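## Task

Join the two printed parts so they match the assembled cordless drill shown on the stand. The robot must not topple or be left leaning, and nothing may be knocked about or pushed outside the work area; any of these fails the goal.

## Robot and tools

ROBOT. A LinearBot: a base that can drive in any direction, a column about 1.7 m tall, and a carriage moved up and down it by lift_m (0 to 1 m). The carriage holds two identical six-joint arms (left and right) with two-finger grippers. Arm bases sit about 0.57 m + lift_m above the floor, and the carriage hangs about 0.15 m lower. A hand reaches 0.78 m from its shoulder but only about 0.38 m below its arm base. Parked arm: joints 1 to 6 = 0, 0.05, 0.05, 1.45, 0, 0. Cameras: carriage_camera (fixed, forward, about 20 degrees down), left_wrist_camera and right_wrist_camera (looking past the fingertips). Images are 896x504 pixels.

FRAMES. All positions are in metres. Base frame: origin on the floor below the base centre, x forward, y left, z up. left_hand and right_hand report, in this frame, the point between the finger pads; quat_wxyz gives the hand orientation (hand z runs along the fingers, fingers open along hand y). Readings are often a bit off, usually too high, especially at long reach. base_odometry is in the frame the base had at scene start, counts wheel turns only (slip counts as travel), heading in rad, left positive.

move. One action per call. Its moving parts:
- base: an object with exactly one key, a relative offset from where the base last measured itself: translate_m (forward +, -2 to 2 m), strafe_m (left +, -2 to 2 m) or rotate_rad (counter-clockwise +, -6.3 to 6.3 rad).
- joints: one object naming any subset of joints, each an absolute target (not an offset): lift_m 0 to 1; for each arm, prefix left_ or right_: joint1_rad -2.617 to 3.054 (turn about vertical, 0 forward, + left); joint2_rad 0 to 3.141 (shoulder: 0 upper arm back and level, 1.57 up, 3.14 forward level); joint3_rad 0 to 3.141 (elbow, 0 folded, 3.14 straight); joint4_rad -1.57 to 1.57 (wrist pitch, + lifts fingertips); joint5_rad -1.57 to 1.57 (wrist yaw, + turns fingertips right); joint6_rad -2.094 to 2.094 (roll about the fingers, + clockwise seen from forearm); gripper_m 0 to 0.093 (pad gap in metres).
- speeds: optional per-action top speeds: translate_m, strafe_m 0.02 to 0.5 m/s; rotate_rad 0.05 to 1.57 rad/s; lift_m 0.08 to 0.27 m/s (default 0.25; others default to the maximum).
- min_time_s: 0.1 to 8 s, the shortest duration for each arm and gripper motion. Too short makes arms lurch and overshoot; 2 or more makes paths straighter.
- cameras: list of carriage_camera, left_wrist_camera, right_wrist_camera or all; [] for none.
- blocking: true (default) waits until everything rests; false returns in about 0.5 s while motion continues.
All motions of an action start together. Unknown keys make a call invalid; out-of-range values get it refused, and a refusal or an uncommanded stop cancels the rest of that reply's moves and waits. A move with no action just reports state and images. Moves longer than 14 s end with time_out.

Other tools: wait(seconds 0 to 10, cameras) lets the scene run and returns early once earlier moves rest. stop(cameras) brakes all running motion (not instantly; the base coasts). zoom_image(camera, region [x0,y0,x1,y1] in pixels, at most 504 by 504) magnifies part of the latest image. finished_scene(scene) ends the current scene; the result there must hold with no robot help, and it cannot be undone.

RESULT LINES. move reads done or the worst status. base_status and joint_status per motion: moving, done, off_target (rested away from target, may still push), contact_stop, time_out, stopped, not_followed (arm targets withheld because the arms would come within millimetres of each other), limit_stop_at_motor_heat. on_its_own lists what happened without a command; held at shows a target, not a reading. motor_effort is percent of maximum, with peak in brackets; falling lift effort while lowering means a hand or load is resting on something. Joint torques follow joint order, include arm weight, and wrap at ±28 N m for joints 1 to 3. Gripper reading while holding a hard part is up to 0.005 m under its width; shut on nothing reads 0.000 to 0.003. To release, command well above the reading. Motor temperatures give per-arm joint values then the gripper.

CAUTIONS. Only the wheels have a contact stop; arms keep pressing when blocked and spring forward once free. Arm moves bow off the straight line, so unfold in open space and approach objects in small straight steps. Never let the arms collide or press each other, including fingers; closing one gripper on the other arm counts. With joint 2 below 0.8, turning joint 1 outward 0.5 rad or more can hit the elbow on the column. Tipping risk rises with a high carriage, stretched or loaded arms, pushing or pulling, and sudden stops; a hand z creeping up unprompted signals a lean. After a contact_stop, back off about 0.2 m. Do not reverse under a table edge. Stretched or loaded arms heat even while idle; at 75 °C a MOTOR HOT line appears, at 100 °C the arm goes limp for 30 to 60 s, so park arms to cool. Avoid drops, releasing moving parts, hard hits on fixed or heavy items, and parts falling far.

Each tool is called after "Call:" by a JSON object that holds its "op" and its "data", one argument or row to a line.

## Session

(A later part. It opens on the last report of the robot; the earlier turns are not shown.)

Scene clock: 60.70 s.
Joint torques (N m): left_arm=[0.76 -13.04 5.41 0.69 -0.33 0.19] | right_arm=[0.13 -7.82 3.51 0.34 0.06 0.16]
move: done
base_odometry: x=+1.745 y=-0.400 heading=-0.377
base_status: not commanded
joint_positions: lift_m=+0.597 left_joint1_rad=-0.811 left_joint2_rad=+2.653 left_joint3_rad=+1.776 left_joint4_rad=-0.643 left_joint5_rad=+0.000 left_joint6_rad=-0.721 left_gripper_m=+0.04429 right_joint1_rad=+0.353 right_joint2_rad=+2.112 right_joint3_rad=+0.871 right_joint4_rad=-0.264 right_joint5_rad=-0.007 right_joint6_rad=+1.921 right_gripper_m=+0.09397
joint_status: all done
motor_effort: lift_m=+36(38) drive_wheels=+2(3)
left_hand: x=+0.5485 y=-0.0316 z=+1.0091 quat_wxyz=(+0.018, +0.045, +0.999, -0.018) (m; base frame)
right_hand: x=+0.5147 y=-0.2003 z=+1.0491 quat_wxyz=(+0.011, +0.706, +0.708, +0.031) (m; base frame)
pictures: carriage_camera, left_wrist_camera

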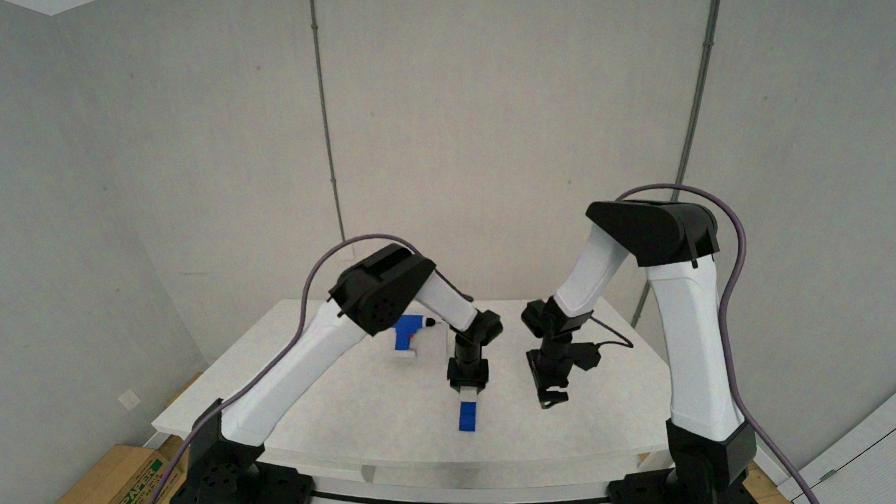

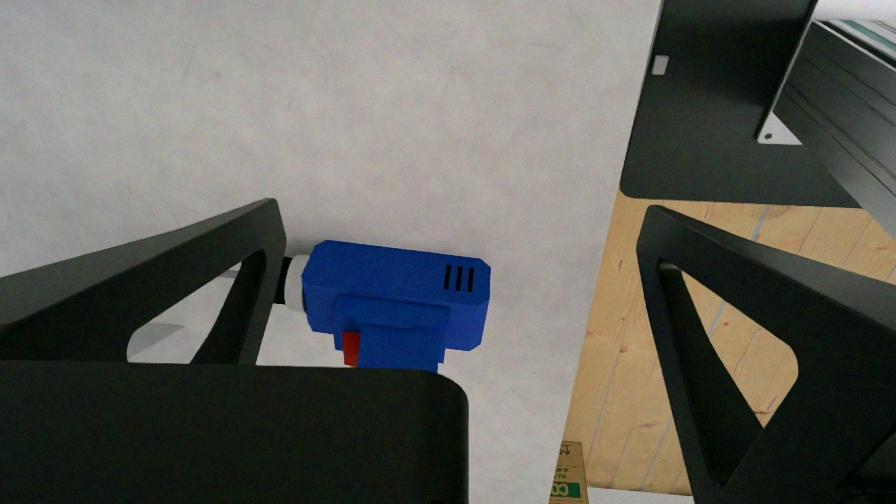

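Call:
{"op": "move", "data": {
  "joints": {"lift_m": 0.588},
  "speeds": {"lift_m": 0.08}
}}

Call:
{"op": "move", "data": {
  "joints": {"left_gripper_m": 0.07},
  "min_time_s": 1.5,
  "cameras": ["left_wrist_camera", "right_wrist_camera"]
}}

Call:
{"op": "zoom_image", "data": {
  "camera": "left_wrist_camera",
  "region": [300, 200, 530, 420]
}}

Scene clock: 61.40 s.
Joint torques (N m): left_arm=[0.7 -11.71 5.44 0.9 -0.31 0.16] | right_arm=[0.31 -7.88 3.21 0.34 0.07 0.22]
move: done
base_odometry: x=+1.745 y=-0.400 heading=-0.377
base_status: not commanded
joint_positions: lift_m=+0.588 left_joint1_rad=-0.811 left_joint2_rad=+2.639 left_joint3_rad=+1.776 left_joint4_rad=-0.664 left_joint5_rad=+0.000 left_joint6_rad=-0.720 left_gripper_m=+0.04429 right_joint1_rad=+0.353 right_joint2_rad=+2.112 right_joint3_rad=+0.871 right_joint4_rad=-0.264 right_joint5_rad=-0.007 right_joint6_rad=+1.921 right_gripper_m=+0.09397
joint_status: all done
motor_effort: lift_m=+30(30) drive_wheels=+2(3)
left_hand: x=+0.5473 y=-0.0306 z=+1.0066 quat_wxyz=(+0.015, +0.046, +0.999, -0.015) (m; base frame)
right_hand: x=+0.5147 y=-0.2003 z=+1.0407 quat_wxyz=(+0.011, +0.706, +0.708, +0.031) (m; base frame)
pictures: none

Scene clock: 63.20 s.
Joint torques (N m): left_arm=[0.51 -12.66 5.46 0.56 -0.33 0.14] | right_arm=[0.06 -7.82 3.43 0.32 0.11 0.17]
move: done
base_odometry: x=+1.745 y=-0.400 heading=-0.377
base_status: not commanded
joint_positions: lift_m=+0.588 left_joint1_rad=-0.808 left_joint2_rad=+2.648 left_joint3_rad=+1.776 left_joint4_rad=-0.625 left_joint5_rad=+0.001 left_joint6_rad=-0.718 left_gripper_m=+0.06996 right_joint1_rad=+0.353 right_joint2_rad=+2.112 right_joint3_rad=+0.871 right_joint4_rad=-0.264 right_joint5_rad=-0.007 right_joint6_rad=+1.921 right_gripper_m=+0.09397
joint_status: all done
motor_effort: lift_m=+28(31) drive_wheels=+2(3)
left_hand: x=+0.5532 y=-0.0348 z=+1.0030 quat_wxyz=(+0.026, +0.045, +0.998, -0.025) (m; base frame)
right_hand: x=+0.5147 y=-0.2003 z=+1.0407 quat_wxyz=(+0.011, +0.706, +0.708, +0.031) (m; base frame)
pictures: left_wrist_camera, right_wrist_camera

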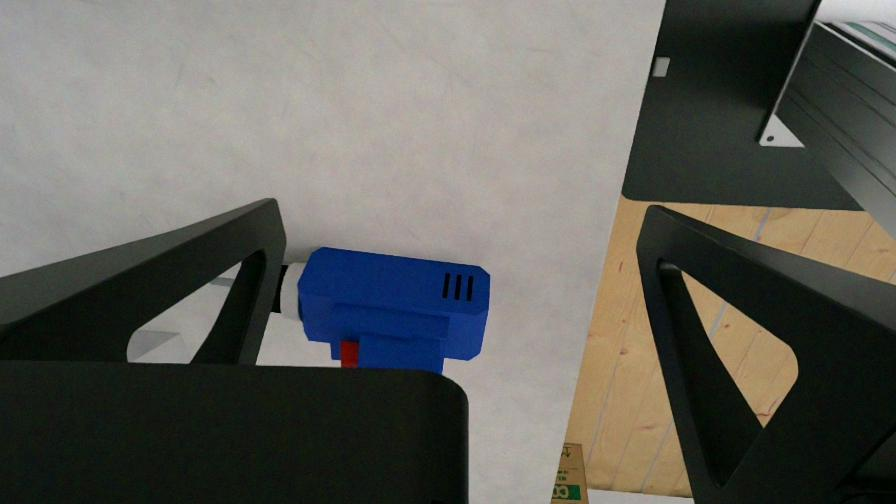

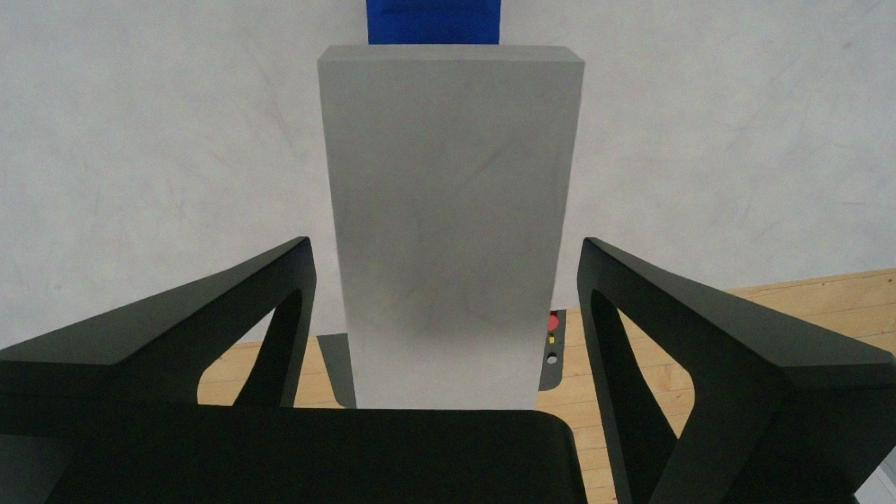

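Scaled by 2.191 from the camera's 896x504 image, which has a finer 1280x720 frame.

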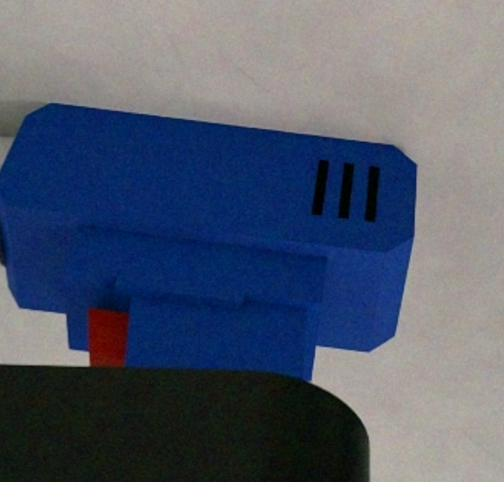

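Call:
{"op": "move", "data": {
  "joints": {"left_gripper_m": 0.093},
  "min_time_s": 0.7
}}

Call:
{"op": "move", "data": {
  "joints": {"lift_m": 0.74},
  "speeds": {"lift_m": 0.1},
  "cameras": ["all"]
}}

Call:
{"op": "zoom_image", "data": {
  "camera": "left_wrist_camera",
  "region": [300, 120, 560, 370]
}}

Call:
{"op": "zoom_image", "data": {
  "camera": "carriage_camera",
  "region": [420, 370, 520, 470]
}}

Scene clock: 64.43 s.
Joint torques (N m): left_arm=[0.51 -12.66 5.46 0.56 -0.33 0.14] | right_arm=[0.31 -7.76 3.52 0.34 0.04 0.15]
move: done
base_odometry: x=+1.745 y=-0.400 heading=-0.377
base_status: not commanded
joint_positions: lift_m=+0.588 left_joint1_rad=-0.808 left_joint2_rad=+2.648 left_joint3_rad=+1.776 left_joint4_rad=-0.625 left_joint5_rad=+0.001 left_joint6_rad=-0.718 left_gripper_m=+0.09293 right_joint1_rad=+0.353 right_joint2_rad=+2.112 right_joint3_rad=+0.871 right_joint4_rad=-0.264 right_joint5_rad=-0.007 right_joint6_rad=+1.921 right_gripper_m=+0.09397
joint_status: all done
motor_effort: lift_m=+29(30) drive_wheels=+2(3)
left_hand: x=+0.5533 y=-0.0349 z=+1.0030 quat_wxyz=(+0.026, +0.045, +0.998, -0.026) (m; base frame)
right_hand: x=+0.5147 y=-0.2003 z=+1.0407 quat_wxyz=(+0.011, +0.706, +0.708, +0.031) (m; base frame)
pictures: none

Scene clock: 66.33 s.
Joint torques (N m): left_arm=[0.55 -13.39 5.41 0.5 -0.33 0.15] | right_arm=[0.35 -7.71 3.28 0.38 0.01 0.19]
move: done
base_odometry: x=+1.745 y=-0.400 heading=-0.377
base_status: not commanded
joint_positions: lift_m=+0.740 left_joint1_rad=-0.808 left_joint2_rad=+2.656 left_joint3_rad=+1.776 left_joint4_rad=-0.619 left_joint5_rad=+0.001 left_joint6_rad=-0.718 left_gripper_m=+0.09293 right_joint1_rad=+0.353 right_joint2_rad=+2.113 right_joint3_rad=+0.871 right_joint4_rad=-0.263 right_joint5_rad=-0.007 right_joint6_rad=+1.921 right_gripper_m=+0.09397
joint_status: all done
motor_effort: lift_m=+36(44) drive_wheels=+2(3)
left_hand: x=+0.5531 y=-0.0344 z=+1.1512 quat_wxyz=(+0.026, +0.045, +0.998, -0.025) (m; base frame)
right_hand: x=+0.5147 y=-0.2003 z=+1.1921 quat_wxyz=(+0.011, +0.706, +0.708, +0.031) (m; base frame)
pictures: carriage_camera, left_wrist_camera, right_wrist_camera

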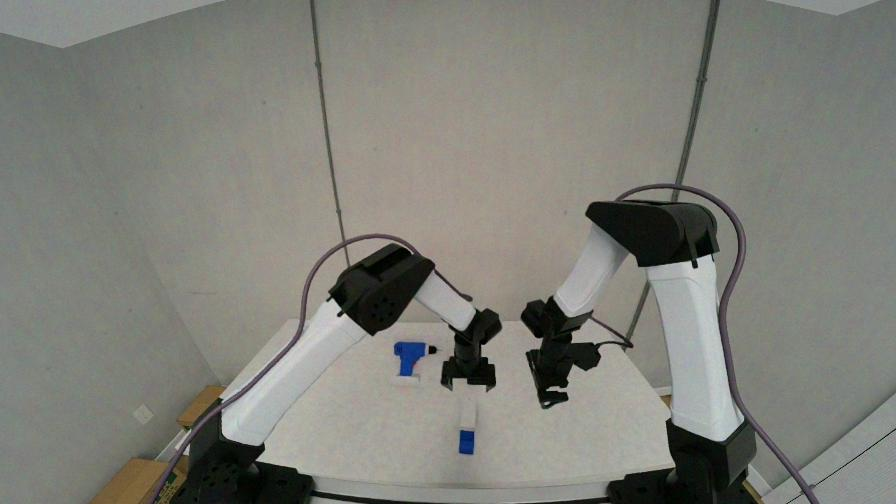

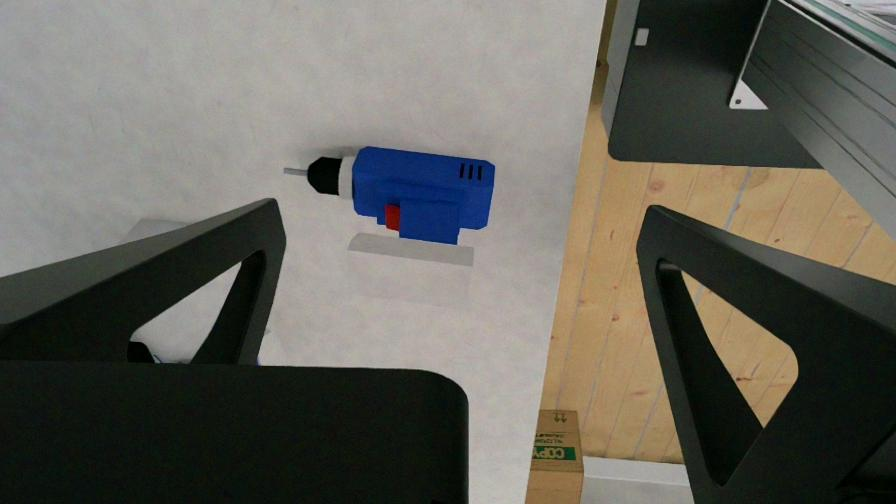

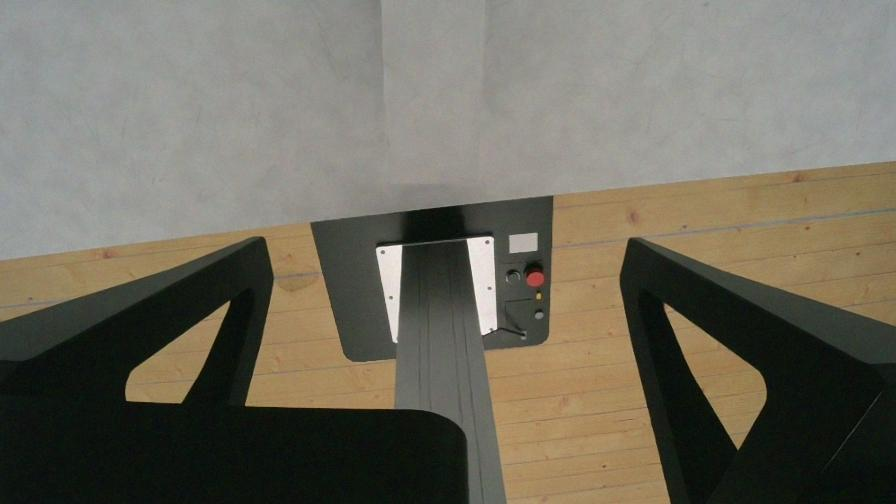

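Scaled by 1.938 from the camera's 896x504 image, which has a finer 1280x720 frame.

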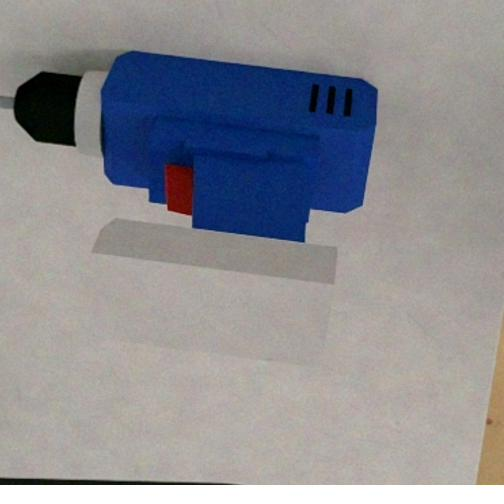

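Scaled by 5.040 from the camera's 896x504 image, which has a finer 1280x720 frame.

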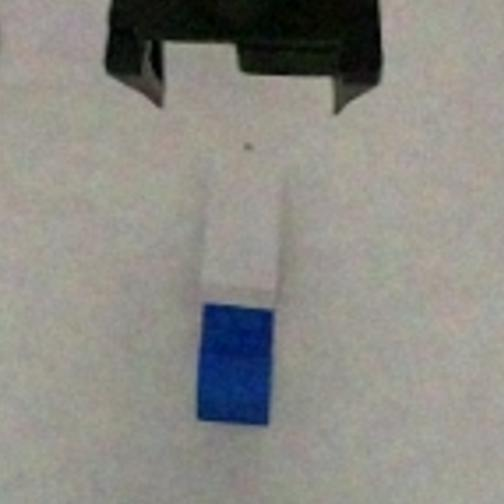

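Call:
{"op": "finished_scene", "data": {
  "scene": 2
}}

The scene is finished: the task was done.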